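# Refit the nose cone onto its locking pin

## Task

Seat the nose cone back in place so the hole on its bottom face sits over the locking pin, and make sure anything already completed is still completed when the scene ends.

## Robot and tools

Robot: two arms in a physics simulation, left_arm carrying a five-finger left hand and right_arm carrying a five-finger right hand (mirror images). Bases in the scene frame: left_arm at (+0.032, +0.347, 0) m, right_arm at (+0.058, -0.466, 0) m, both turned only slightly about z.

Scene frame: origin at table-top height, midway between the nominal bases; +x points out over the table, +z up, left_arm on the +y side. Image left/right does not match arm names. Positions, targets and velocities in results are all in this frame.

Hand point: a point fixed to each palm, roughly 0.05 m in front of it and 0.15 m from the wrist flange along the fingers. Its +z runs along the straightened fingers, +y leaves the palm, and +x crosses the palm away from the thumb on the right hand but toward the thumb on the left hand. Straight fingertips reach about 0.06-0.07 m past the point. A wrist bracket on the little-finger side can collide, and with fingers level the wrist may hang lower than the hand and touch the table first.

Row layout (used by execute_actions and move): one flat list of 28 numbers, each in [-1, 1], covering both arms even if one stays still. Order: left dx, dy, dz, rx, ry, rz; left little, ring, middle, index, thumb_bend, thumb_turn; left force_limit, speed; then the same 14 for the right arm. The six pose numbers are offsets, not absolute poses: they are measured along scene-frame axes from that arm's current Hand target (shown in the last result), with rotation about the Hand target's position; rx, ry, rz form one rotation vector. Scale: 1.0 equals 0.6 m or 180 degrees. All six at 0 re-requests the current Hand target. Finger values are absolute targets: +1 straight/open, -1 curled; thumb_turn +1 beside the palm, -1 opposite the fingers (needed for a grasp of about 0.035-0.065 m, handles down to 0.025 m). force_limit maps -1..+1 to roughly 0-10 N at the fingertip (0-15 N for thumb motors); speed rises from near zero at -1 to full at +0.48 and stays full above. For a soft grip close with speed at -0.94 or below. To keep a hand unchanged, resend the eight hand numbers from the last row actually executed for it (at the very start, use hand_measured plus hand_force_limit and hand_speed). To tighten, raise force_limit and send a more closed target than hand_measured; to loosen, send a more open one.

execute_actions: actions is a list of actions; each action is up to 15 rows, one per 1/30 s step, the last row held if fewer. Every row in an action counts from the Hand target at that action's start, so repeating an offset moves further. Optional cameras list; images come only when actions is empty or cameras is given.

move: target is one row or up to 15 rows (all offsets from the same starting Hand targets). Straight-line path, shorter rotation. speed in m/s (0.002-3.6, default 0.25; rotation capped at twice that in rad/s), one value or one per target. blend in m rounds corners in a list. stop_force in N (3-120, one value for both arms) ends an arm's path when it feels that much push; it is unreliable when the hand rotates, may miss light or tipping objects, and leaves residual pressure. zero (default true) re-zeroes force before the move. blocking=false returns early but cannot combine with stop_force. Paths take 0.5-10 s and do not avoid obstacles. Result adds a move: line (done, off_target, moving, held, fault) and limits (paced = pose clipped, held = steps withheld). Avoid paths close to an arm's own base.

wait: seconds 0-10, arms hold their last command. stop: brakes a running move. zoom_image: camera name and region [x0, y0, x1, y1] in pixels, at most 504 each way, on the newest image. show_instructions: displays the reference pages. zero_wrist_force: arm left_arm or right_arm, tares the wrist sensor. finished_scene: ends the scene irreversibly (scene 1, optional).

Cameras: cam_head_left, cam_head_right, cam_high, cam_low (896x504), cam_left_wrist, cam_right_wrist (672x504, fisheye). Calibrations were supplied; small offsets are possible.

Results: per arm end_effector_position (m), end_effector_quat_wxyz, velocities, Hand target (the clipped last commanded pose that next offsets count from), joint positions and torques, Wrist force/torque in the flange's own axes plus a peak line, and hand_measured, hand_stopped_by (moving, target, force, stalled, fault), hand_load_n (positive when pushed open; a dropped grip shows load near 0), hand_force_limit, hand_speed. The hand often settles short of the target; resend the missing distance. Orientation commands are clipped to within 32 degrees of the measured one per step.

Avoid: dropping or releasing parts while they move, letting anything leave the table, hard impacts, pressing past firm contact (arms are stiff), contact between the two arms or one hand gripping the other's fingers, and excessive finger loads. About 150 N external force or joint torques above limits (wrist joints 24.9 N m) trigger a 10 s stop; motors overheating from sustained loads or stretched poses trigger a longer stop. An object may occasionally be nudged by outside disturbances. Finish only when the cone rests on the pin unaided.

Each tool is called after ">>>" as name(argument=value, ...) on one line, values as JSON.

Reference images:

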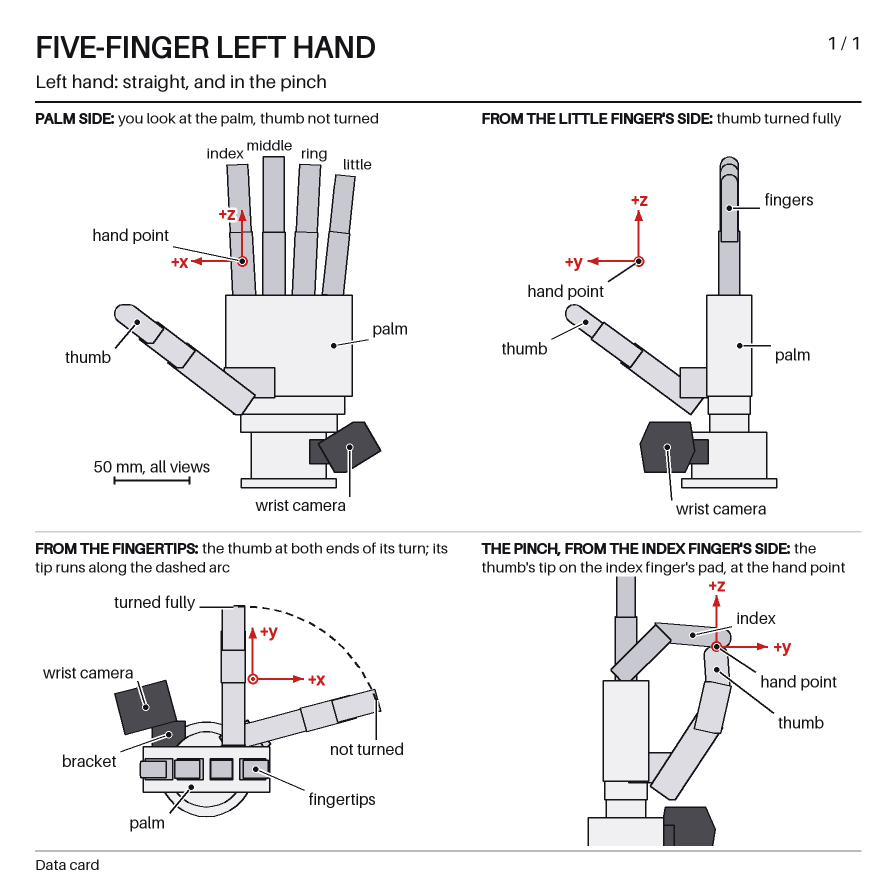

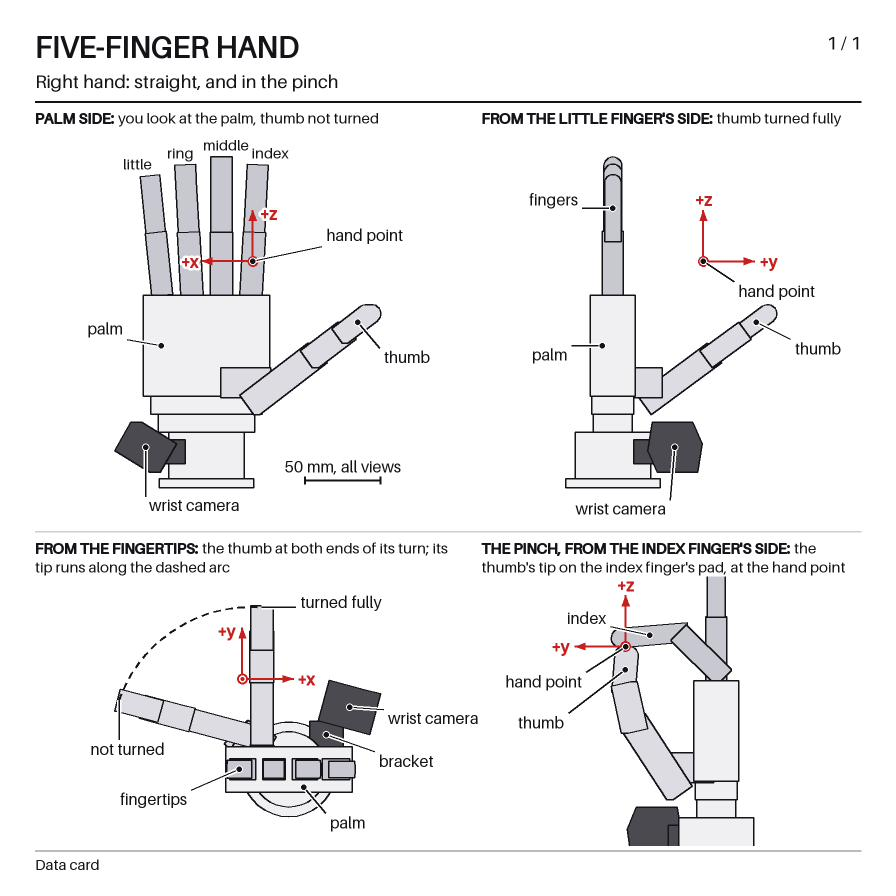

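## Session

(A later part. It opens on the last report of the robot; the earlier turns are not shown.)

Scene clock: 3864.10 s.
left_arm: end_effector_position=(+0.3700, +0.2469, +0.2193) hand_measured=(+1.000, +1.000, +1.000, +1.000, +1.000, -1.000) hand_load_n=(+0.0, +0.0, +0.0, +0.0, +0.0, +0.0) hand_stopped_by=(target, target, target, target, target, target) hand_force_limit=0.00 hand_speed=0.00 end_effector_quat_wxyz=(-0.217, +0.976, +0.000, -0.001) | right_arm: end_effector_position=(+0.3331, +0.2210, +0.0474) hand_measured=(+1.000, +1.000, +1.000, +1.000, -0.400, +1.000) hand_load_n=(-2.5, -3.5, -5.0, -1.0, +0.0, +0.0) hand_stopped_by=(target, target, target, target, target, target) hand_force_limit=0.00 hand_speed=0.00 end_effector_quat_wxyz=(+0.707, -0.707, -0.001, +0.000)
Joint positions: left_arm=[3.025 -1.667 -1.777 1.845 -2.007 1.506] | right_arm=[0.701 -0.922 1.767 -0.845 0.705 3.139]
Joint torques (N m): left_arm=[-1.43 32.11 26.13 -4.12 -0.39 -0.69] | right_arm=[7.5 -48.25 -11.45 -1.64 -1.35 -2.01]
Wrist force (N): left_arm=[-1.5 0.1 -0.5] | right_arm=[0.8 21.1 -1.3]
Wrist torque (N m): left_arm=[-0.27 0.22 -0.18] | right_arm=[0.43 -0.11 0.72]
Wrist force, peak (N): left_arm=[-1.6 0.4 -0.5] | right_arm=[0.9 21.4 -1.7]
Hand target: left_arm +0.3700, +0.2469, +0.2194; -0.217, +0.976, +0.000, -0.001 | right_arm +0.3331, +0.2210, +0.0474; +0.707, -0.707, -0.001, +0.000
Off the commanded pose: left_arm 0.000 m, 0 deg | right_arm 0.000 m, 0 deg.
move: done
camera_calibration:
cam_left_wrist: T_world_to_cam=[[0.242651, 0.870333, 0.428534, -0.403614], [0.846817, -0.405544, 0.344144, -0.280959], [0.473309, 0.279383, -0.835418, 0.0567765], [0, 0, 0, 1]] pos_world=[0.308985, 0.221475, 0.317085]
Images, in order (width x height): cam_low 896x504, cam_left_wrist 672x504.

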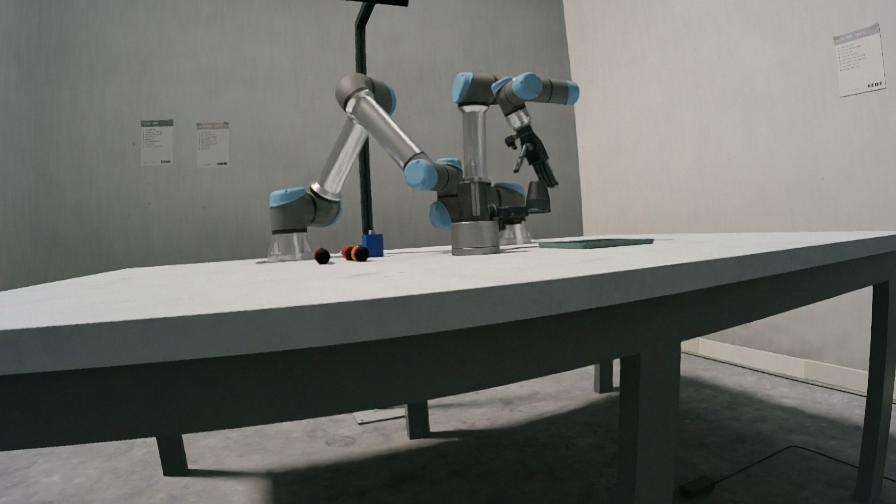

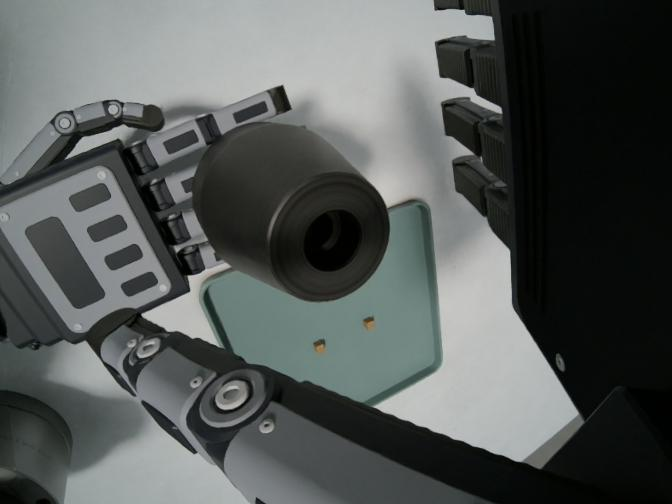

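>>> move(target=[[0,0.0,0.1,0,0,0,1,1,1,1,1,-1,0.0,0.0,0,0,0,0,0,0,1,1,1,1,-0.4,1,0,0],[-0.0328,0.0075,0.1,-0.0741,0.0741,-0.496,1,1,1,1,1,-1,0.0,0.0,0,0,0,0,0,0,1,1,1,1,-0.4,1,0,0]], speed=0.25, cameras=["cam_left_wrist","cam_high"])

>>> zoom_image(camera="cam_left_wrist", region=[180, 60, 460, 340])

Scene clock: 3903.73 s.
left_arm: end_effector_position=(+0.3503, +0.2514, +0.2794) hand_measured=(+1.000, +1.000, +1.000, +1.000, +1.000, -1.000) hand_load_n=(+0.0, +0.0, +0.0, +0.0, +0.0, +0.0) hand_stopped_by=(target, target, target, target, target, target) hand_force_limit=0.00 hand_speed=0.00 end_effector_quat_wxyz=(-0.050, +0.705, -0.705, +0.049) | right_arm: end_effector_position=(+0.3331, +0.2210, +0.0474) hand_measured=(+1.000, +1.000, +1.000, +1.000, -0.400, +1.000) hand_load_n=(-2.5, -3.0, -5.0, -1.0, +0.0, +0.0) hand_stopped_by=(target, target, target, target, target, target) hand_force_limit=0.00 hand_speed=0.00 end_effector_quat_wxyz=(+0.707, -0.707, -0.001, +0.000)
Joint positions: left_arm=[3.288 -1.643 -1.594 1.803 -1.543 3.344] | right_arm=[0.701 -0.922 1.767 -0.845 0.705 3.139]
Joint torques (N m): left_arm=[9.69 12.05 26.7 -4.24 1.48 1.83] | right_arm=[6.79 -53.9 -11.93 -1.92 -1.5 -1.79]
Wrist force (N): left_arm=[-1.1 0.3 -0.3] | right_arm=[1.0 21.6 -1.4]
Wrist torque (N m): left_arm=[-0.18 0.18 -0.24] | right_arm=[0.52 -0.14 0.74]
Wrist force, peak (N): left_arm=[-1.8 0.5 -0.5] | right_arm=[1.1 21.6 -1.5]
Hand target: left_arm +0.3503, +0.2514, +0.2794; -0.050, +0.705, -0.706, +0.049 | right_arm +0.3331, +0.2210, +0.0474; +0.707, -0.707, -0.001, +0.000
Off the commanded pose: left_arm 0.000 m, 0 deg | right_arm 0.000 m, 0 deg.
move: done
camera_calibration:
cam_left_wrist: T_world_to_cam=[[0.957647, -0.242346, 0.155499, -0.322977], [-0.287005, -0.846941, 0.44757, 0.196106], [0.0232318, -0.473244, -0.880625, 0.474589], [0, 0, 0, 1]] pos_world=[0.354556, 0.312415, 0.380386]
Images, in order (width x height): cam_high 896x504, cam_left_wrist 672x504.

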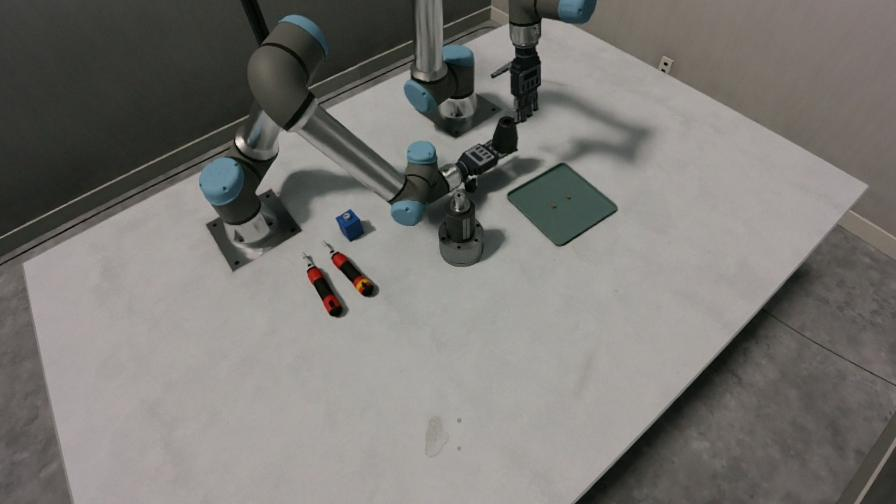

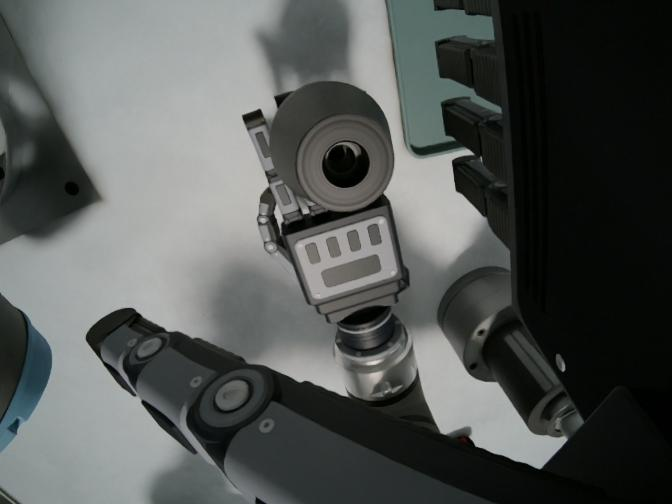

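Scaled by 1.800 from the camera's 672x504 image, which has a finer 960x720 frame.

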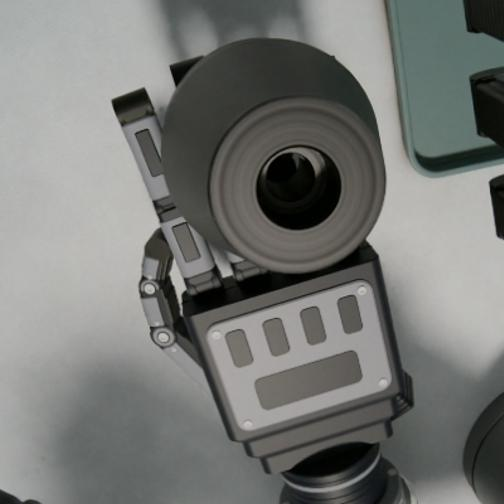

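>>> move(target=[[0.0085,-0.002,0.0,0,0,0,1,1,1,1,1,-1,0.0,0.0,0,0,0,0,0,0,1,1,1,1,-0.4,1,0,0],[0.0085,-0.002,-0.1648,0,0,0,1,1,1,1,1,-1,0.0,0.0,0,0,0,0,0,0,1,1,1,1,-0.4,1,0,0]], speed=0.06, stop_force=5, cameras=["cam_left_wrist","cam_low"])

>>> zoom_image(camera="cam_low", region=[460, 140, 580, 240])

Scene clock: 3943.30 s.
left_arm: end_effector_position=(+0.3554, +0.2502, +0.1805) hand_measured=(+1.000, +1.000, +1.000, +1.000, +1.000, -1.000) hand_load_n=(+0.0, +0.0, +0.0, +0.0, +0.5, +0.0) hand_stopped_by=(target, target, target, target, target, target) hand_force_limit=0.00 hand_speed=0.00 end_effector_quat_wxyz=(-0.050, +0.705, -0.706, +0.049) | right_arm: end_effector_position=(+0.3331, +0.2210, +0.0474) hand_measured=(+1.000, +1.000, +1.000, +1.000, -0.400, +1.000) hand_load_n=(-3.0, -3.0, -5.0, -1.0, +0.0, +0.0) hand_stopped_by=(target, target, target, target, target, target) hand_force_limit=0.00 hand_speed=0.00 end_effector_quat_wxyz=(+0.707, -0.707, -0.001, +0.000)
Joint positions: left_arm=[3.281 -1.707 -1.781 2.055 -1.544 3.338] | right_arm=[0.701 -0.922 1.767 -0.845 0.705 3.139]
Joint torques (N m): left_arm=[1.9 14.75 9.21 -0.1 0.78 -1.38] | right_arm=[7.41 -57.78 -11.66 -1.96 -1.43 -1.92]
Wrist force (N): left_arm=[-1.1 0.2 -0.5] | right_arm=[1.0 21.1 -1.4]
Wrist torque (N m): left_arm=[-0.19 0.17 -0.11] | right_arm=[0.44 -0.14 0.73]
Wrist force, peak (N): left_arm=[-1.4 0.5 -0.8] | right_arm=[0.6 21.6 -1.8]
Hand target: left_arm +0.3554, +0.2502, +0.1805; -0.050, +0.705, -0.706, +0.049 | right_arm +0.3331, +0.2210, +0.0474; +0.707, -0.707, -0.001, +0.000
Off the commanded pose: left_arm 0.000 m, 0 deg | right_arm 0.000 m, 0 deg.
move: done
camera_calibration:
cam_left_wrist: T_world_to_cam=[[0.957589, -0.242607, 0.155449, -0.312657], [-0.287214, -0.846821, 0.447663, 0.240831], [0.023031, -0.473325, -0.880587, 0.386895], [0, 0, 0, 1]] pos_world=[0.359657, 0.311215, 0.281486]
Images, in order (width x height): cam_low 896x504, cam_left_wrist 672x504.

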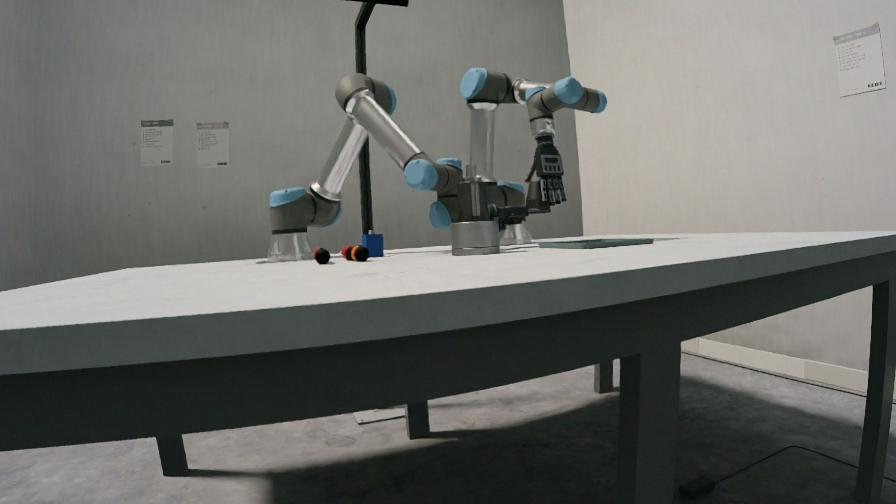

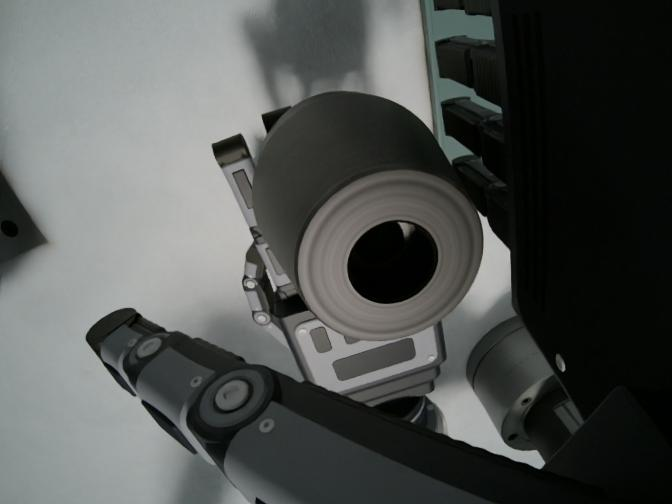

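Scaled by 4.200 from the camera's 896x504 image, which has a finer 1280x720 frame.

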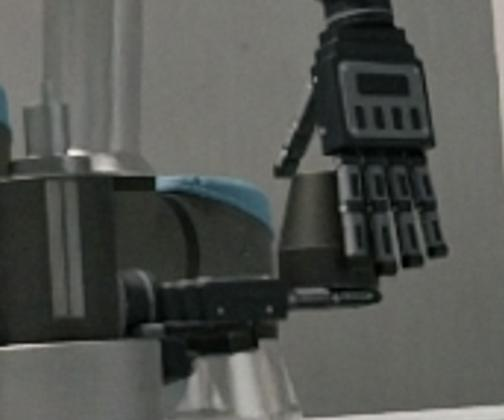

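>>> move(target=[-0.0133,0,0,0,0,0,1,1,1,1,1,-1,0.0,0.0,0,0,0,0,0,0,1,1,1,1,-0.4,1,0,0], speed=0.015, stop_force=3)

Scene clock: 3951.87 s.
left_arm: end_effector_position=(+0.3490, +0.2502, +0.1805) hand_measured=(+1.000, +1.000, +1.000, +1.000, +1.000, -1.000) hand_load_n=(+0.0, +0.0, +0.0, +0.0, +0.0, +0.0) hand_stopped_by=(target, target, target, target, target, target) hand_force_limit=0.00 hand_speed=0.00 end_effector_quat_wxyz=(-0.050, +0.705, -0.706, +0.049) | right_arm: end_effector_position=(+0.3330, +0.2210, +0.0473) hand_measured=(+1.000, +1.000, +1.000, +1.000, -0.400, +1.000) hand_load_n=(-2.0, -3.0, -5.0, -1.5, +0.0, +0.0) hand_stopped_by=(target, target, target, target, target, target) hand_force_limit=0.00 hand_speed=0.00 end_effector_quat_wxyz=(+0.707, -0.707, -0.001, +0.000)
Joint positions: left_arm=[3.285 -1.691 -1.799 2.057 -1.544 3.342] | right_arm=[0.701 -0.922 1.767 -0.845 0.705 3.139]
Joint torques (N m): left_arm=[-8.54 13.36 24.33 -4.75 -0.31 -1.53] | right_arm=[-9.11 -60.01 -16.56 -2.18 2.14 -1.81]
Wrist force (N): left_arm=[-0.9 -1.5 -0.4] | right_arm=[-0.7 21.1 -1.2]
Wrist torque (N m): left_arm=[-0.19 0.16 -0.20] | right_arm=[0.44 -0.17 0.56]
Wrist force, peak (N): left_arm=[-1.9 -4.5 0.3] | right_arm=[-3.6 21.6 -2.0]
Hand target: left_arm +0.3490, +0.2502, +0.1805; -0.050, +0.705, -0.706, +0.049 (not the last commanded pose) | right_arm +0.3331, +0.2210, +0.0474; +0.707, -0.707, -0.001, +0.000
Off the commanded pose: left_arm 0.002 m, 0 deg | right_arm 0.000 m, 0 deg.
move: contact (left_arm)

>>> move(target=[0,0,0,0,0,0,1,1,1,1,1,-1,0.0,0.0,0.0158,0,0,0,0,0,1,1,1,1,-0.4,1,0,0], speed=0.015, cameras=["cam_left_wrist","cam_low"])

>>> zoom_image(camera="cam_left_wrist", region=[180, 60, 460, 340])

Scene clock: 3959.10 s.
left_arm: end_effector_position=(+0.3490, +0.2502, +0.1805) hand_measured=(+1.000, +1.000, +1.000, +1.000, +1.000, -1.000) hand_load_n=(+0.0, +0.0, +0.0, +1.0, +0.0, +0.0) hand_stopped_by=(target, target, target, target, target, target) hand_force_limit=0.00 hand_speed=0.00 end_effector_quat_wxyz=(-0.050, +0.705, -0.706, +0.049) | right_arm: end_effector_position=(+0.3424, +0.2210, +0.0474) hand_measured=(+1.000, +1.000, +1.000, +1.000, -0.400, +1.000) hand_load_n=(-1.0, -3.0, -4.5, -4.5, +0.0, -0.5) hand_stopped_by=(target, target, target, target, target, target) hand_force_limit=0.00 hand_speed=0.00 end_effector_quat_wxyz=(+0.707, -0.707, -0.001, +0.000)
Joint positions: left_arm=[3.285 -1.691 -1.799 2.057 -1.544 3.342] | right_arm=[0.689 -0.913 1.75 -0.836 0.694 3.139]
Joint torques (N m): left_arm=[-8.75 13.63 16.37 -4.66 -0.22 -1.47] | right_arm=[-13.12 -45.06 -34.91 -1.91 -0.14 -1.05]
Wrist force (N): left_arm=[-0.7 -5.6 -0.1] | right_arm=[-4.5 21.7 -0.9]
Wrist torque (N m): left_arm=[0.01 0.24 -0.18] | right_arm=[0.37 -0.41 0.07]
Wrist force, peak (N): left_arm=[-0.7 -6.3 -1.0] | right_arm=[-5.0 22.4 -1.1]
Hand target: left_arm +0.3490, +0.2502, +0.1805; -0.050, +0.705, -0.706, +0.049 | right_arm +0.3425, +0.2210, +0.0474; +0.707, -0.707, -0.001, +0.000
Off the commanded pose: left_arm 0.000 m, 0 deg | right_arm 0.000 m, 0 deg.
move: done
camera_calibration:
cam_left_wrist: T_world_to_cam=[[0.95756, -0.242643, 0.155576, -0.306447], [-0.287305, -0.846811, 0.447624, 0.239004], [0.023131, -0.473324, -0.880585, 0.387009], [0, 0, 0, 1]] pos_world=[0.353156, 0.311215, 0.281486]
Images, in order (width x height): cam_low 896x504, cam_left_wrist 672x504.

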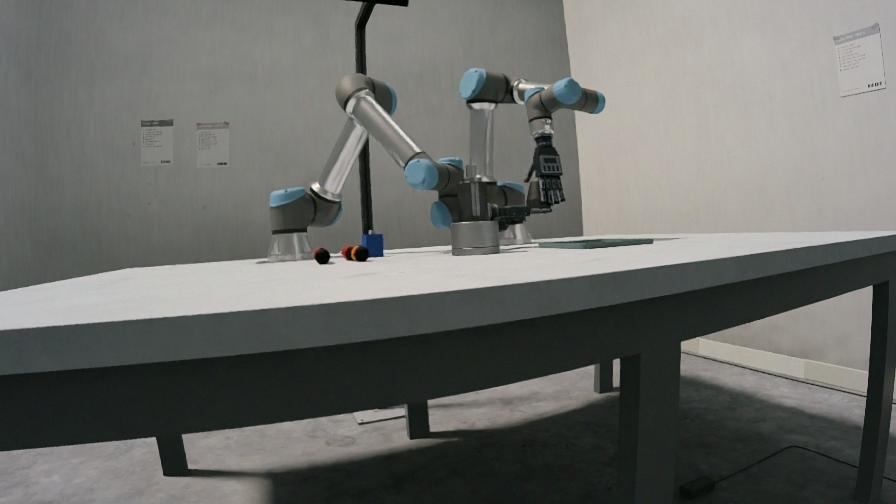

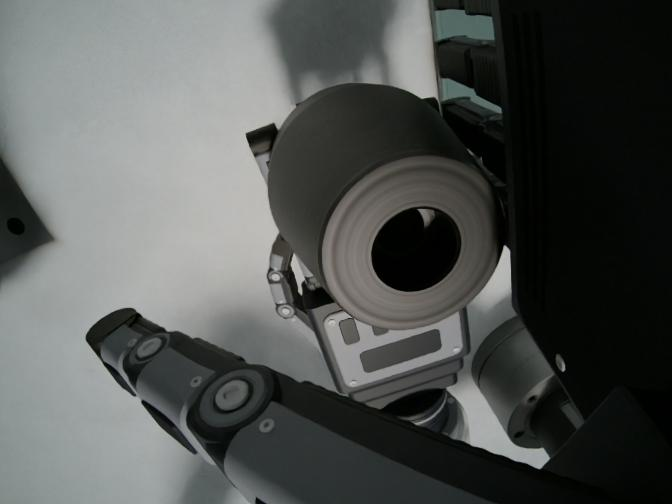

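Scaled by 1.800 from the camera's 672x504 image, which has a finer 960x720 frame.

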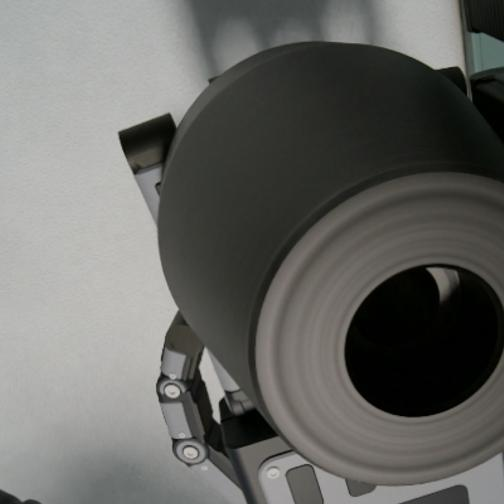

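>>> move(target=[[0.0133,0,0,0,0,0,1,1,1,1,1,-1,0.0,0.0,0,0,0,0,0,0,1,1,1,1,-0.4,1,0,0],[0.0133,0,0.2,0,0,0,1,1,1,1,1,-1,0.0,0.0,0,0,0,0,0,0,1,1,1,1,-0.4,1,0,0],[-0.05,0.3,0.2,0,0,0,1,1,1,1,1,-1,0.0,0.0,0,0,0,0,0,0,1,1,1,1,-0.4,1,0,0]], speed=[0.03,0.15,0.25], cameras=["cam_left_wrist","cam_high","cam_head_right"])

>>> zoom_image(camera="cam_high", region=[440, 90, 560, 210])

Scene clock: 4018.57 s.
left_arm: end_effector_position=(+0.3190, +0.4301, +0.3005) hand_measured=(+1.000, +1.000, +1.000, +1.000, +1.000, -1.000) hand_load_n=(+0.0, +0.0, +0.0, +0.0, -0.5, +0.0) hand_stopped_by=(target, target, target, target, target, target) hand_force_limit=0.00 hand_speed=0.00 end_effector_quat_wxyz=(-0.050, +0.705, -0.706, +0.049) | right_arm: end_effector_position=(+0.3425, +0.2210, +0.0473) hand_measured=(+1.000, +1.000, +1.000, +1.000, -0.400, +1.000) hand_load_n=(-2.0, -3.0, -4.0, -3.5, +0.0, +0.0) hand_stopped_by=(target, target, target, target, target, target) hand_force_limit=0.00 hand_speed=0.00 end_effector_quat_wxyz=(+0.707, -0.707, -0.001, +0.000)
Joint positions: left_arm=[3.848 -1.596 -1.598 1.725 -1.474 3.901] | right_arm=[0.689 -0.912 1.749 -0.836 0.694 3.139]
Joint torques (N m): left_arm=[9.46 10.39 26.31 -4.27 1.48 2.56] | right_arm=[6.82 -53.25 -14.21 -3.88 0.28 -1.9]
Wrist force (N): left_arm=[-1.3 0.1 -0.5] | right_arm=[0.6 21.2 -1.4]
Wrist torque (N m): left_arm=[-0.22 0.21 -0.24] | right_arm=[0.43 -0.08 0.54]
Wrist force, peak (N): left_arm=[-0.5 -6.1 0.2] | right_arm=[-4.9 22.5 -1.0]
Hand target: left_arm +0.3190, +0.4302, +0.3005; -0.050, +0.705, -0.706, +0.049 | right_arm +0.3425, +0.2210, +0.0474; +0.707, -0.707, -0.001, +0.000
Off the commanded pose: left_arm 0.000 m, 0 deg | right_arm 0.000 m, 0 deg.
move: done
camera_calibration:
cam_left_wrist: T_world_to_cam=[[0.957588, -0.242574, 0.155512, -0.252755], [-0.287212, -0.846874, 0.447563, 0.329036], [0.0231318, -0.473246, -0.880627, 0.578502], [0, 0, 0, 1]] pos_world=[0.323156, 0.491115, 0.401486]
Images, in order (width x height): cam_head_right 896x504, cam_high 896x504, cam_left_wrist 672x504.

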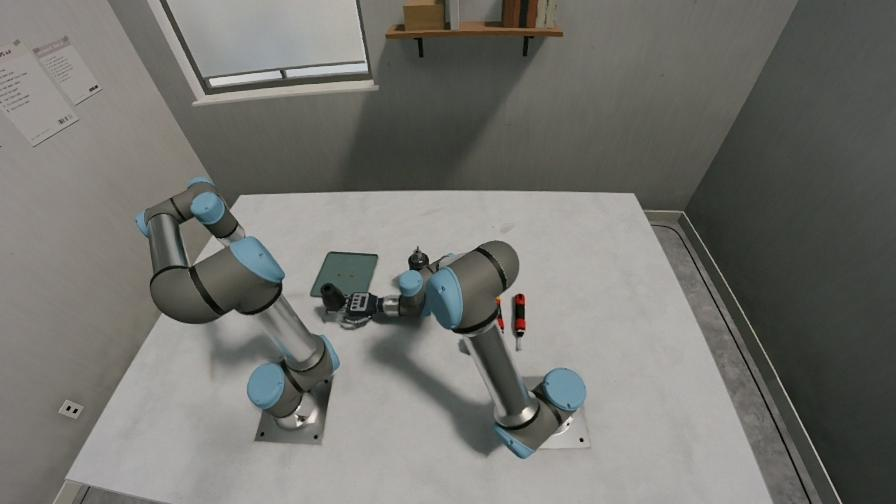

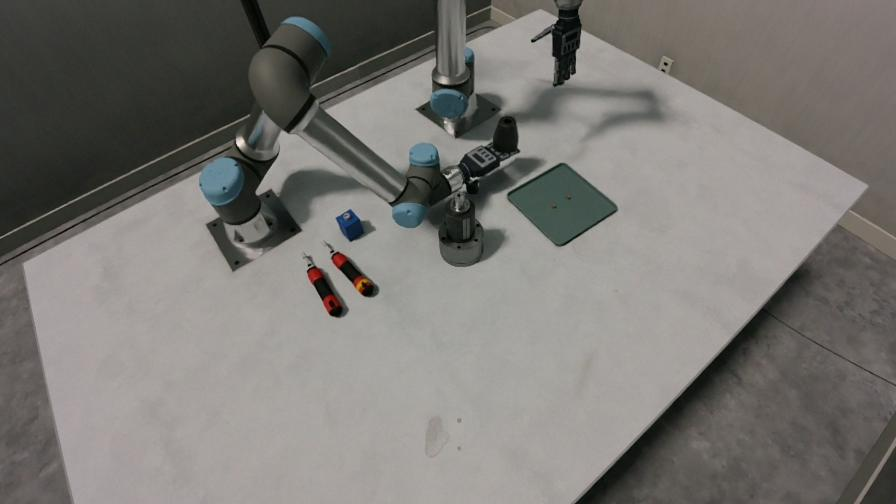

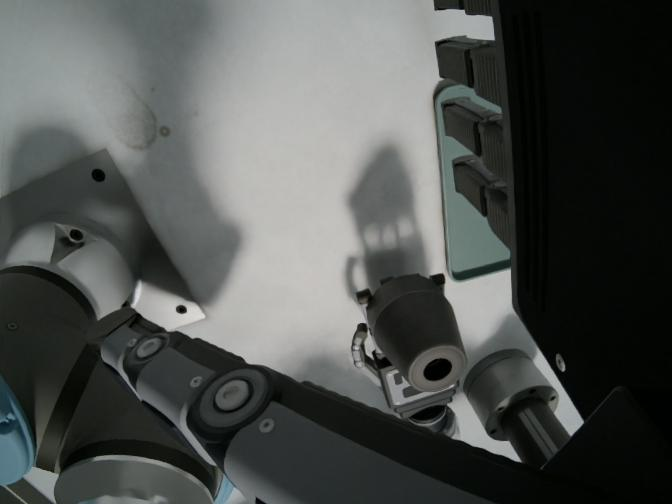

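Scaled by 4.200 from the camera's 896x504 image, which has a finer 1280x720 frame.

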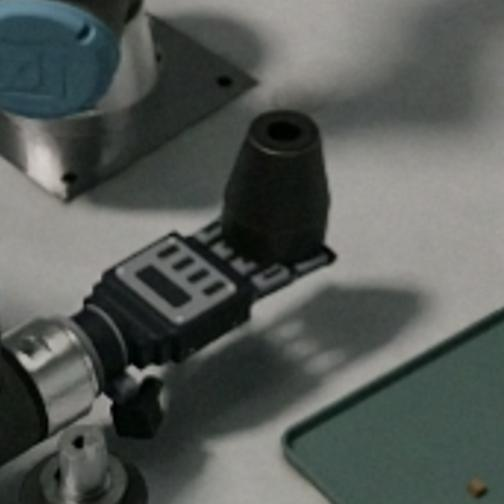

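>>> move(target=[[0,0,0,0,0,0,1,1,1,1,1,-1,0.0,0.0,0.0,0.0,0.1667,0,0,0,1,1,1,1,-0.4,1,0,0],[0,0,0,0,0,0,1,1,1,1,1,-1,0.0,0.0,0.0558,-0.175,0.3102,0,0,-0.1083,1,1,1,1,-0.4,1,0,0]], speed=0.06, cameras=["cam_high","cam_head_right","cam_low"])

>>> zoom_image(camera="cam_high", region=[400, 90, 560, 250])

Scene clock: 4053.53 s.
left_arm: end_effector_position=(+0.3190, +0.4302, +0.3005) hand_measured=(+1.000, +1.000, +1.000, +1.000, +1.000, -1.000) hand_load_n=(+0.0, +0.0, +0.0, +0.0, +0.0, +0.0) hand_stopped_by=(target, target, target, target, target, target) hand_force_limit=0.00 hand_speed=0.00 end_effector_quat_wxyz=(-0.050, +0.705, -0.706, +0.049) | right_arm: end_effector_position=(+0.3760, +0.1161, +0.2334) hand_measured=(+1.000, +1.000, +1.000, +1.000, -0.400, +1.000) hand_load_n=(-2.0, -3.0, -4.0, -3.5, +0.0, +0.0) hand_stopped_by=(target, target, target, target, target, target) hand_force_limit=0.00 hand_speed=0.00 end_effector_quat_wxyz=(+0.697, -0.697, +0.119, -0.119)
Joint positions: left_arm=[3.848 -1.596 -1.597 1.725 -1.474 3.901] | right_arm=[0.581 -1.422 1.926 -0.503 0.926 3.14]
Joint torques (N m): left_arm=[8.2 12.76 24.4 -4.28 1.53 2.07] | right_arm=[-8.83 -43.52 -18.25 -2.76 1.79 0.11]
Wrist force (N): left_arm=[-1.4 0.3 -0.4] | right_arm=[0.9 21.2 -1.4]
Wrist torque (N m): left_arm=[-0.20 0.22 -0.26] | right_arm=[0.44 -0.13 0.57]
Wrist force, peak (N): left_arm=[-1.6 0.2 -0.5] | right_arm=[0.8 22.1 -1.8]
Hand target: left_arm +0.3190, +0.4302, +0.3005; -0.050, +0.705, -0.706, +0.049 | right_arm +0.3760, +0.1160, +0.2335; +0.697, -0.697, +0.119, -0.120
Off the commanded pose: left_arm 0.000 m, 0 deg | right_arm 0.000 m, 0 deg.
move: done
Images, in order (width x height): cam_head_right 896x504, cam_high 896x504, cam_low 896x504.

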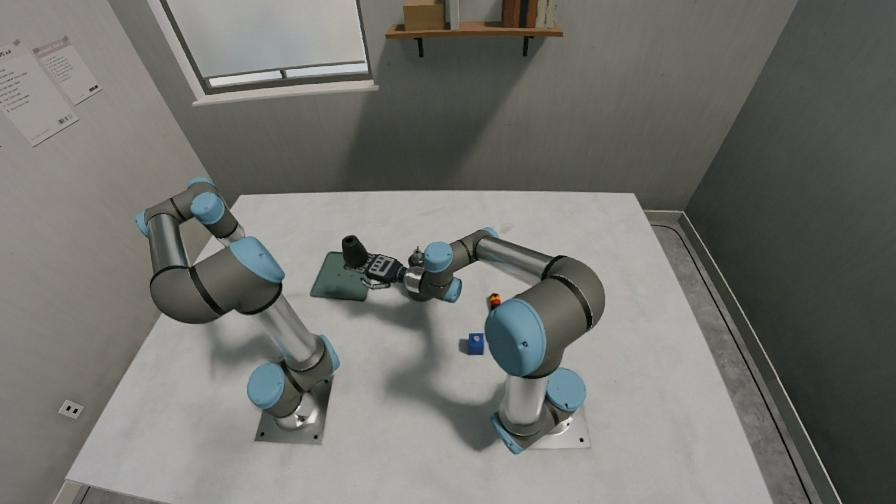

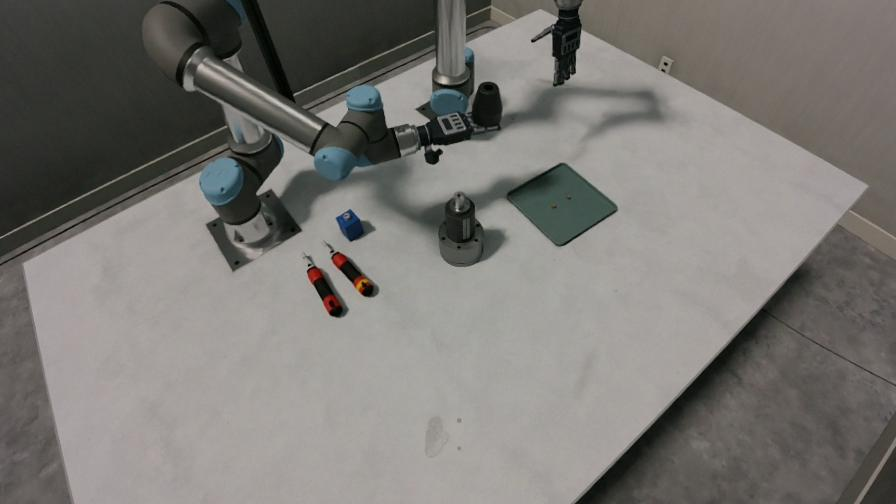

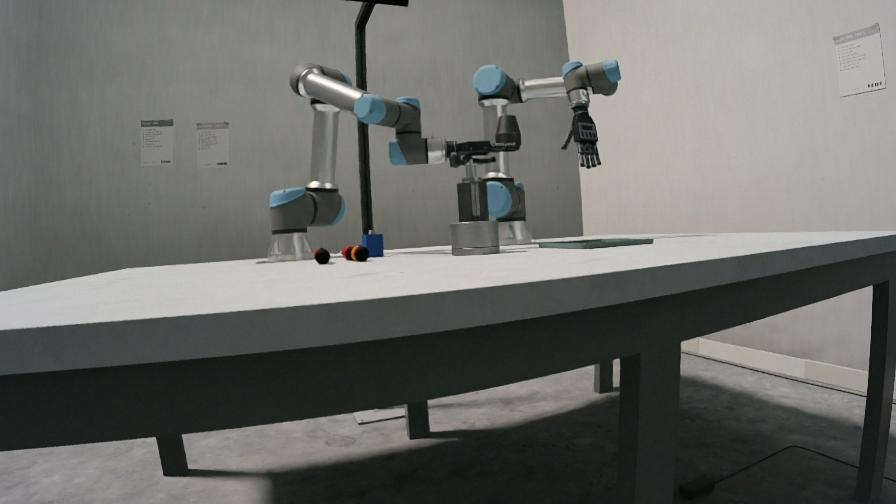

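Scaled by 3.150 from the camera's 896x504 image, which has a finer 1280x720 frame.

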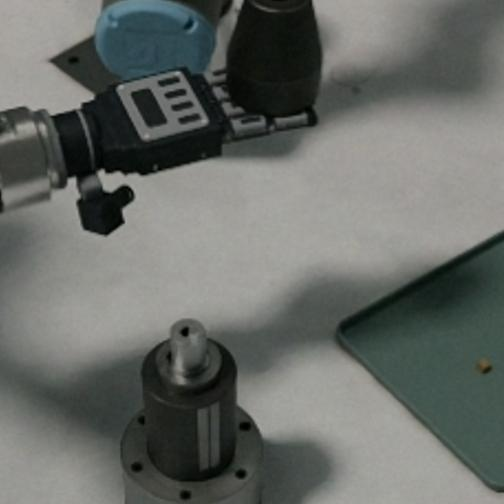

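>>> move(target=[[0,0,0.2825,0,0,0,1,1,1,1,1,-1,0.0,0.0,0,0,0,0,0,0,1,1,1,1,-0.4,1,0,0],[0.176,-0.5068,0.2825,0.0581,-0.0822,0.3886,1,1,1,1,1,-1,0.0,0.0,0,0,0,0,0,0,1,1,1,1,-0.4,1,0,0]], speed=0.25, cameras=["cam_left_wrist","cam_high","cam_low"])

>>> zoom_image(camera="cam_left_wrist", region=[180, 60, 460, 340])

Scene clock: 4168.63 s.
left_arm: end_effector_position=(+0.4245, +0.1261, +0.4700) hand_measured=(+1.000, +1.000, +1.000, +1.000, +1.000, -1.000) hand_load_n=(+0.0, +0.0, +0.0, +0.0, +0.0, +0.0) hand_stopped_by=(target, target, target, target, target, target) hand_force_limit=0.00 hand_speed=0.00 end_effector_quat_wxyz=(-0.214, +0.962, -0.166, +0.036) | right_arm: end_effector_position=(+0.3760, +0.1160, +0.2335) hand_measured=(+1.000, +1.000, +1.000, +1.000, -0.400, +1.000) hand_load_n=(-2.0, -3.0, -4.0, -3.5, +0.0, +0.0) hand_stopped_by=(target, target, target, target, target, target) hand_force_limit=0.00 hand_speed=0.00 end_effector_quat_wxyz=(+0.697, -0.697, +0.119, -0.120)
Joint positions: left_arm=[2.754 -1.945 -0.764 1.142 -2.008 1.583] | right_arm=[0.581 -1.423 1.926 -0.503 0.926 3.14]
Joint torques (N m): left_arm=[-9.31 22.92 23.96 -4.55 -1.53 -1.73] | right_arm=[-8.2 -43.86 -18.44 -2.59 1.67 -1.95]
Wrist force (N): left_arm=[-1.8 0.1 -0.1] | right_arm=[0.7 21.2 -1.4]
Wrist torque (N m): left_arm=[-0.29 0.29 -0.20] | right_arm=[0.44 -0.10 0.57]
Wrist force, peak (N): left_arm=[-1.8 0.1 -0.7] | right_arm=[0.6 21.8 -1.6]
Hand target: left_arm +0.4246, +0.1261, +0.4700; -0.214, +0.962, -0.166, +0.036 | right_arm +0.3760, +0.1160, +0.2335; +0.697, -0.697, +0.119, -0.120
Off the commanded pose: left_arm 0.000 m, 0 deg | right_arm 0.000 m, 0 deg.
move: done
camera_calibration:
cam_left_wrist: T_world_to_cam=[[0.519396, 0.7392, 0.428733, -0.520175], [0.66268, -0.665187, 0.344066, -0.351368], [0.539521, 0.105406, -0.835348, 0.268002], [0, 0, 0, 1]] pos_world=[0.358428, 0.122538, 0.567785]
Images, in order (width x height): cam_high 896x504, cam_low 896x504, cam_left_wrist 672x504.

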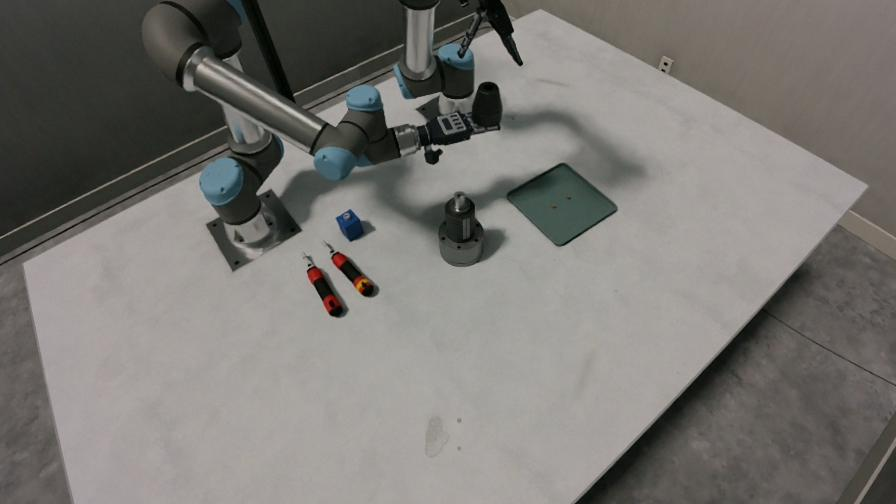

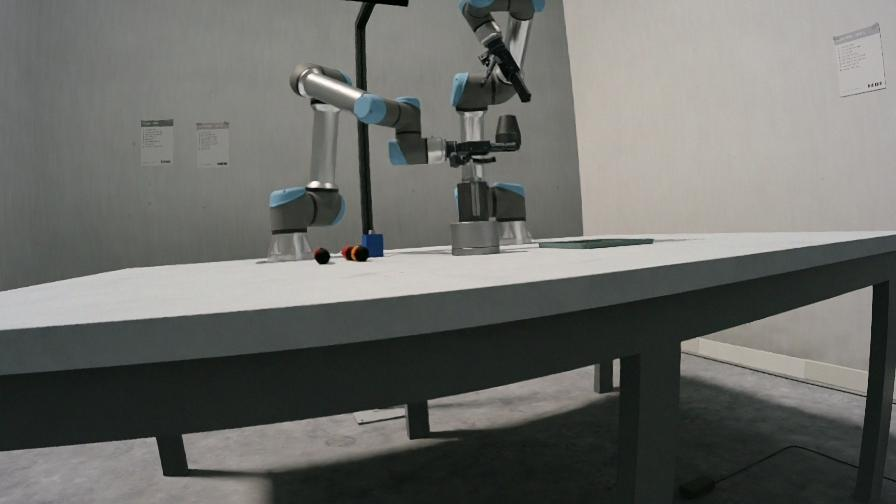

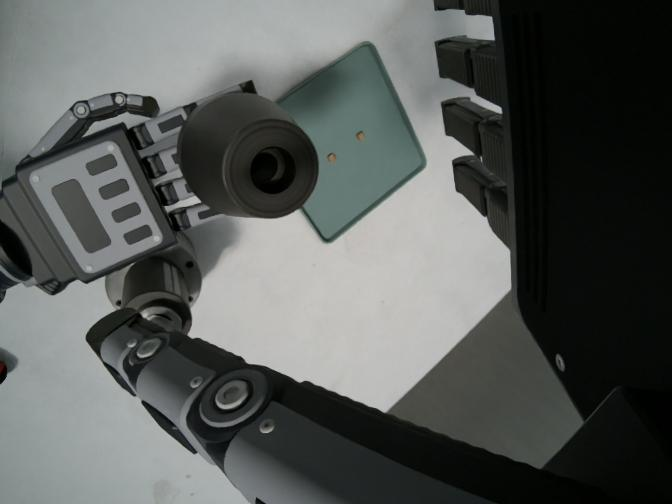

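Scaled by 1.800 from the camera's 672x504 image, which has a finer 960x720 frame.

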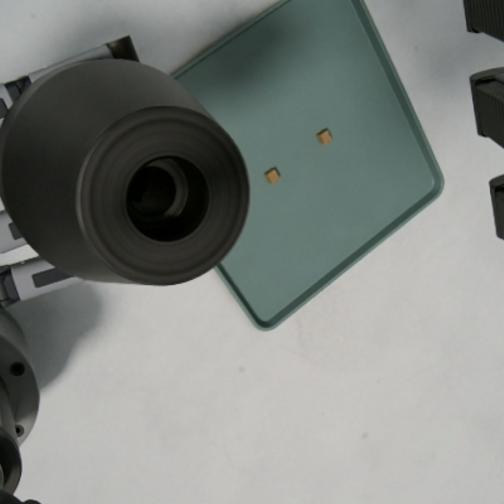

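>>> execute_actions(actions=[])

Scene clock: 4216.43 s.
left_arm: end_effector_position=(+0.4246, +0.1261, +0.4700) hand_measured=(+1.000, +1.000, +1.000, +1.000, +1.000, -1.000) hand_load_n=(+0.0, +0.0, +0.0, +0.0, -0.5, +0.0) hand_stopped_by=(target, target, target, target, target, target) hand_force_limit=0.00 hand_speed=0.00 end_effector_quat_wxyz=(-0.214, +0.962, -0.166, +0.036) | right_arm: end_effector_position=(+0.3760, +0.1160, +0.2335) hand_measured=(+1.000, +1.000, +1.000, +1.000, -0.400, +1.000) hand_load_n=(-2.5, -3.0, -4.0, -3.0, +0.0, +0.0) hand_stopped_by=(target, target, target, target, target, target) hand_force_limit=0.00 hand_speed=0.00 end_effector_quat_wxyz=(+0.697, -0.697, +0.119, -0.120)
Joint positions: left_arm=[2.754 -1.945 -0.764 1.142 -2.008 1.583] | right_arm=[0.581 -1.423 1.926 -0.503 0.926 3.14]
Joint velocities: within noise
Joint torques (N m): left_arm=[-8.24 23.97 24.87 -4.57 -1.61 -1.87] | right_arm=[-8.4 -43.73 -17.75 -2.58 1.75 -1.93]
Wrist force (N): left_arm=[-1.4 0.1 -0.4] | right_arm=[1.1 21.5 -1.5]
Wrist torque (N m): left_arm=[-0.29 0.22 -0.17] | right_arm=[0.50 -0.15 0.60]
Wrist force, peak (N): left_arm=[-1.9 0.0 -0.7] | right_arm=[0.8 21.6 -1.5]
Hand target: left_arm +0.4246, +0.1261, +0.4700; -0.214, +0.962, -0.166, +0.036 | right_arm +0.3760, +0.1160, +0.2335; +0.697, -0.697, +0.119, -0.120
Off the commanded pose: left_arm 0.000 m, 0 deg | right_arm 0.000 m, 0 deg.
camera_calibration:
cam_left_wrist: T_world_to_cam=[[0.519272, 0.739276, 0.428752, -0.520128], [0.662782, -0.665087, 0.344064, -0.351549], [0.539515, 0.105506, -0.835339, 0.267944], [0, 0, 0, 1]] pos_world=[0.358528, 0.122438, 0.567785]
cam_right_wrist: T_world_to_cam=[[0.280561, -0.0300972, -0.959364, 0.133121], [-0.941025, -0.205535, -0.26875, 0.440251], [-0.189094, 0.978187, -0.0859873, 0.0955597], [0, 0, 0, 1]] pos_world=[0.395008, 0.00101806, 0.254246]

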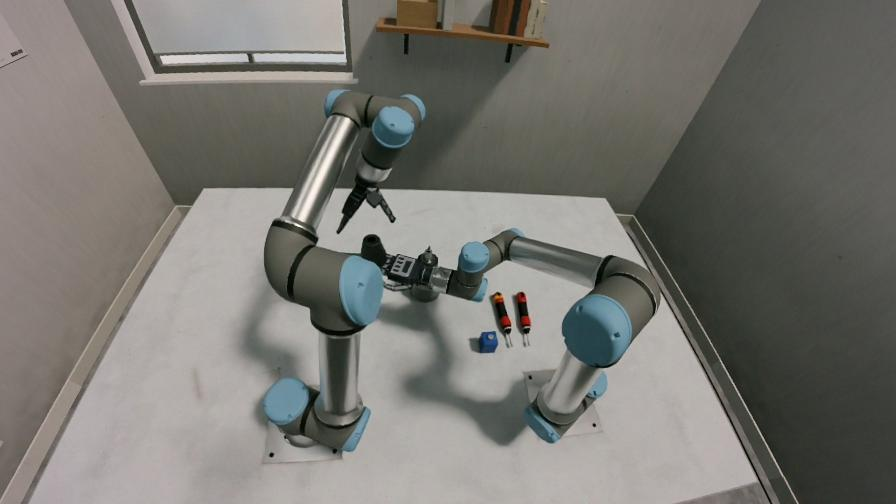

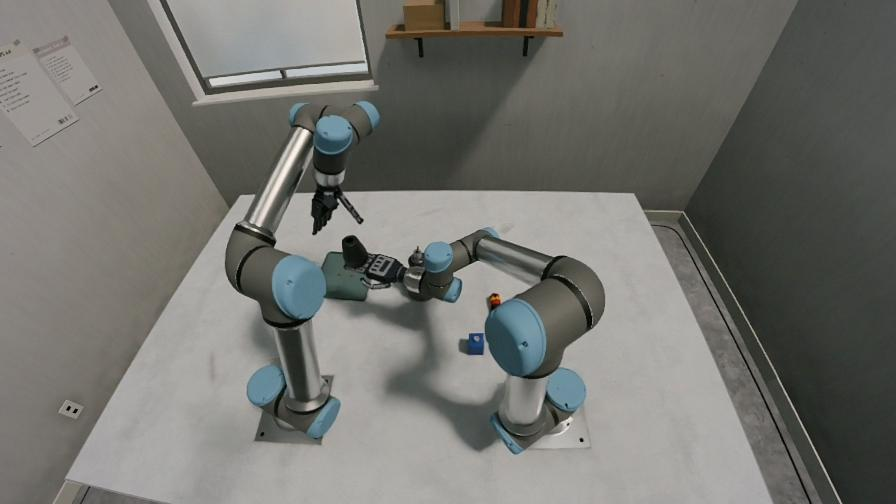

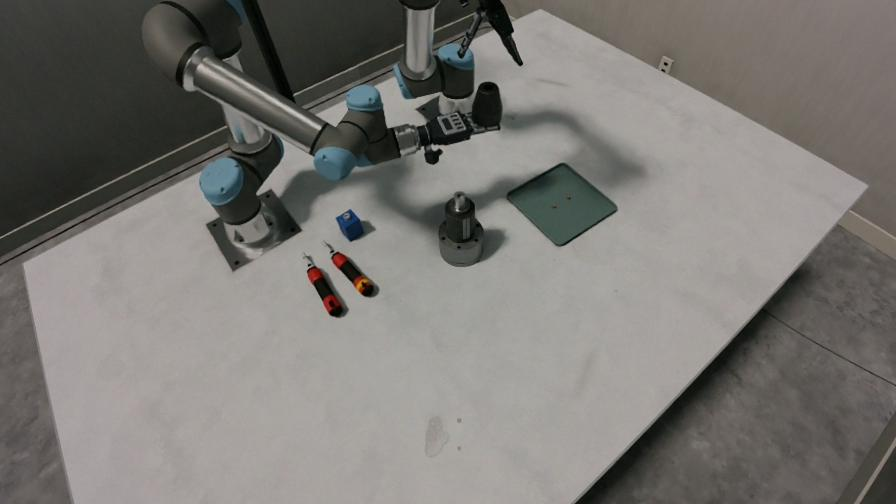

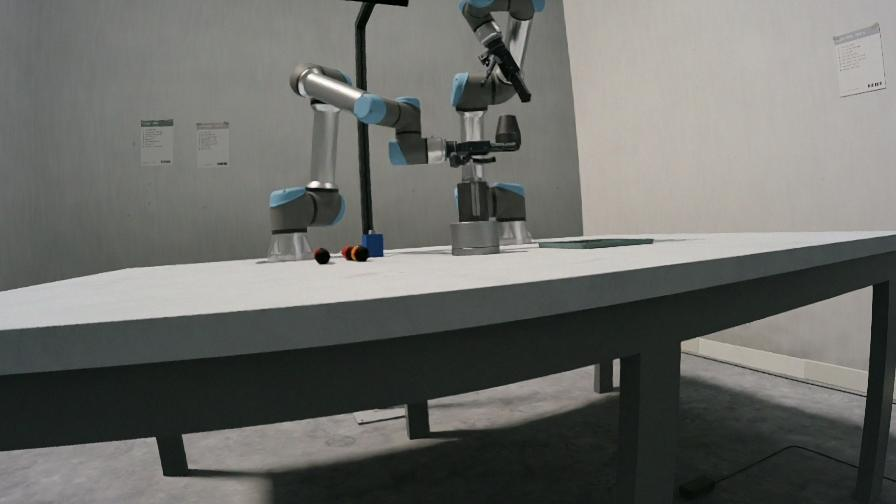

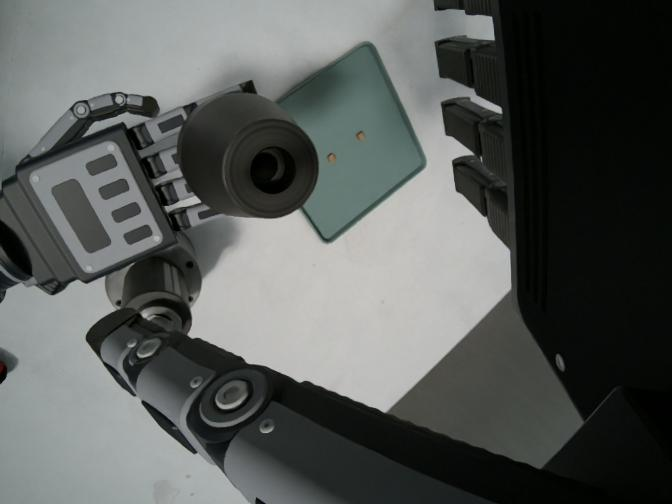

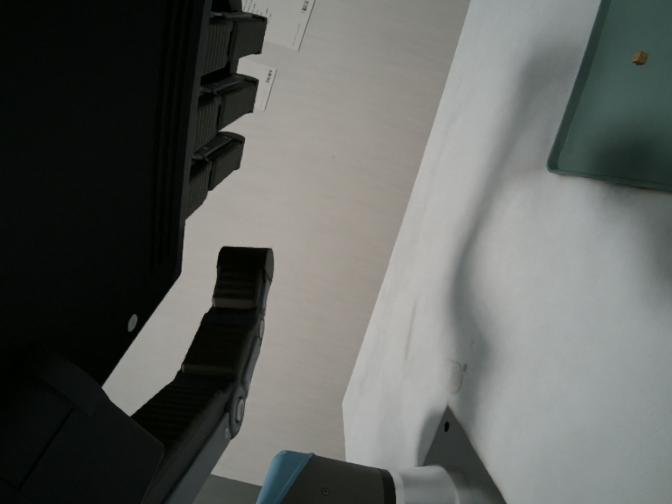

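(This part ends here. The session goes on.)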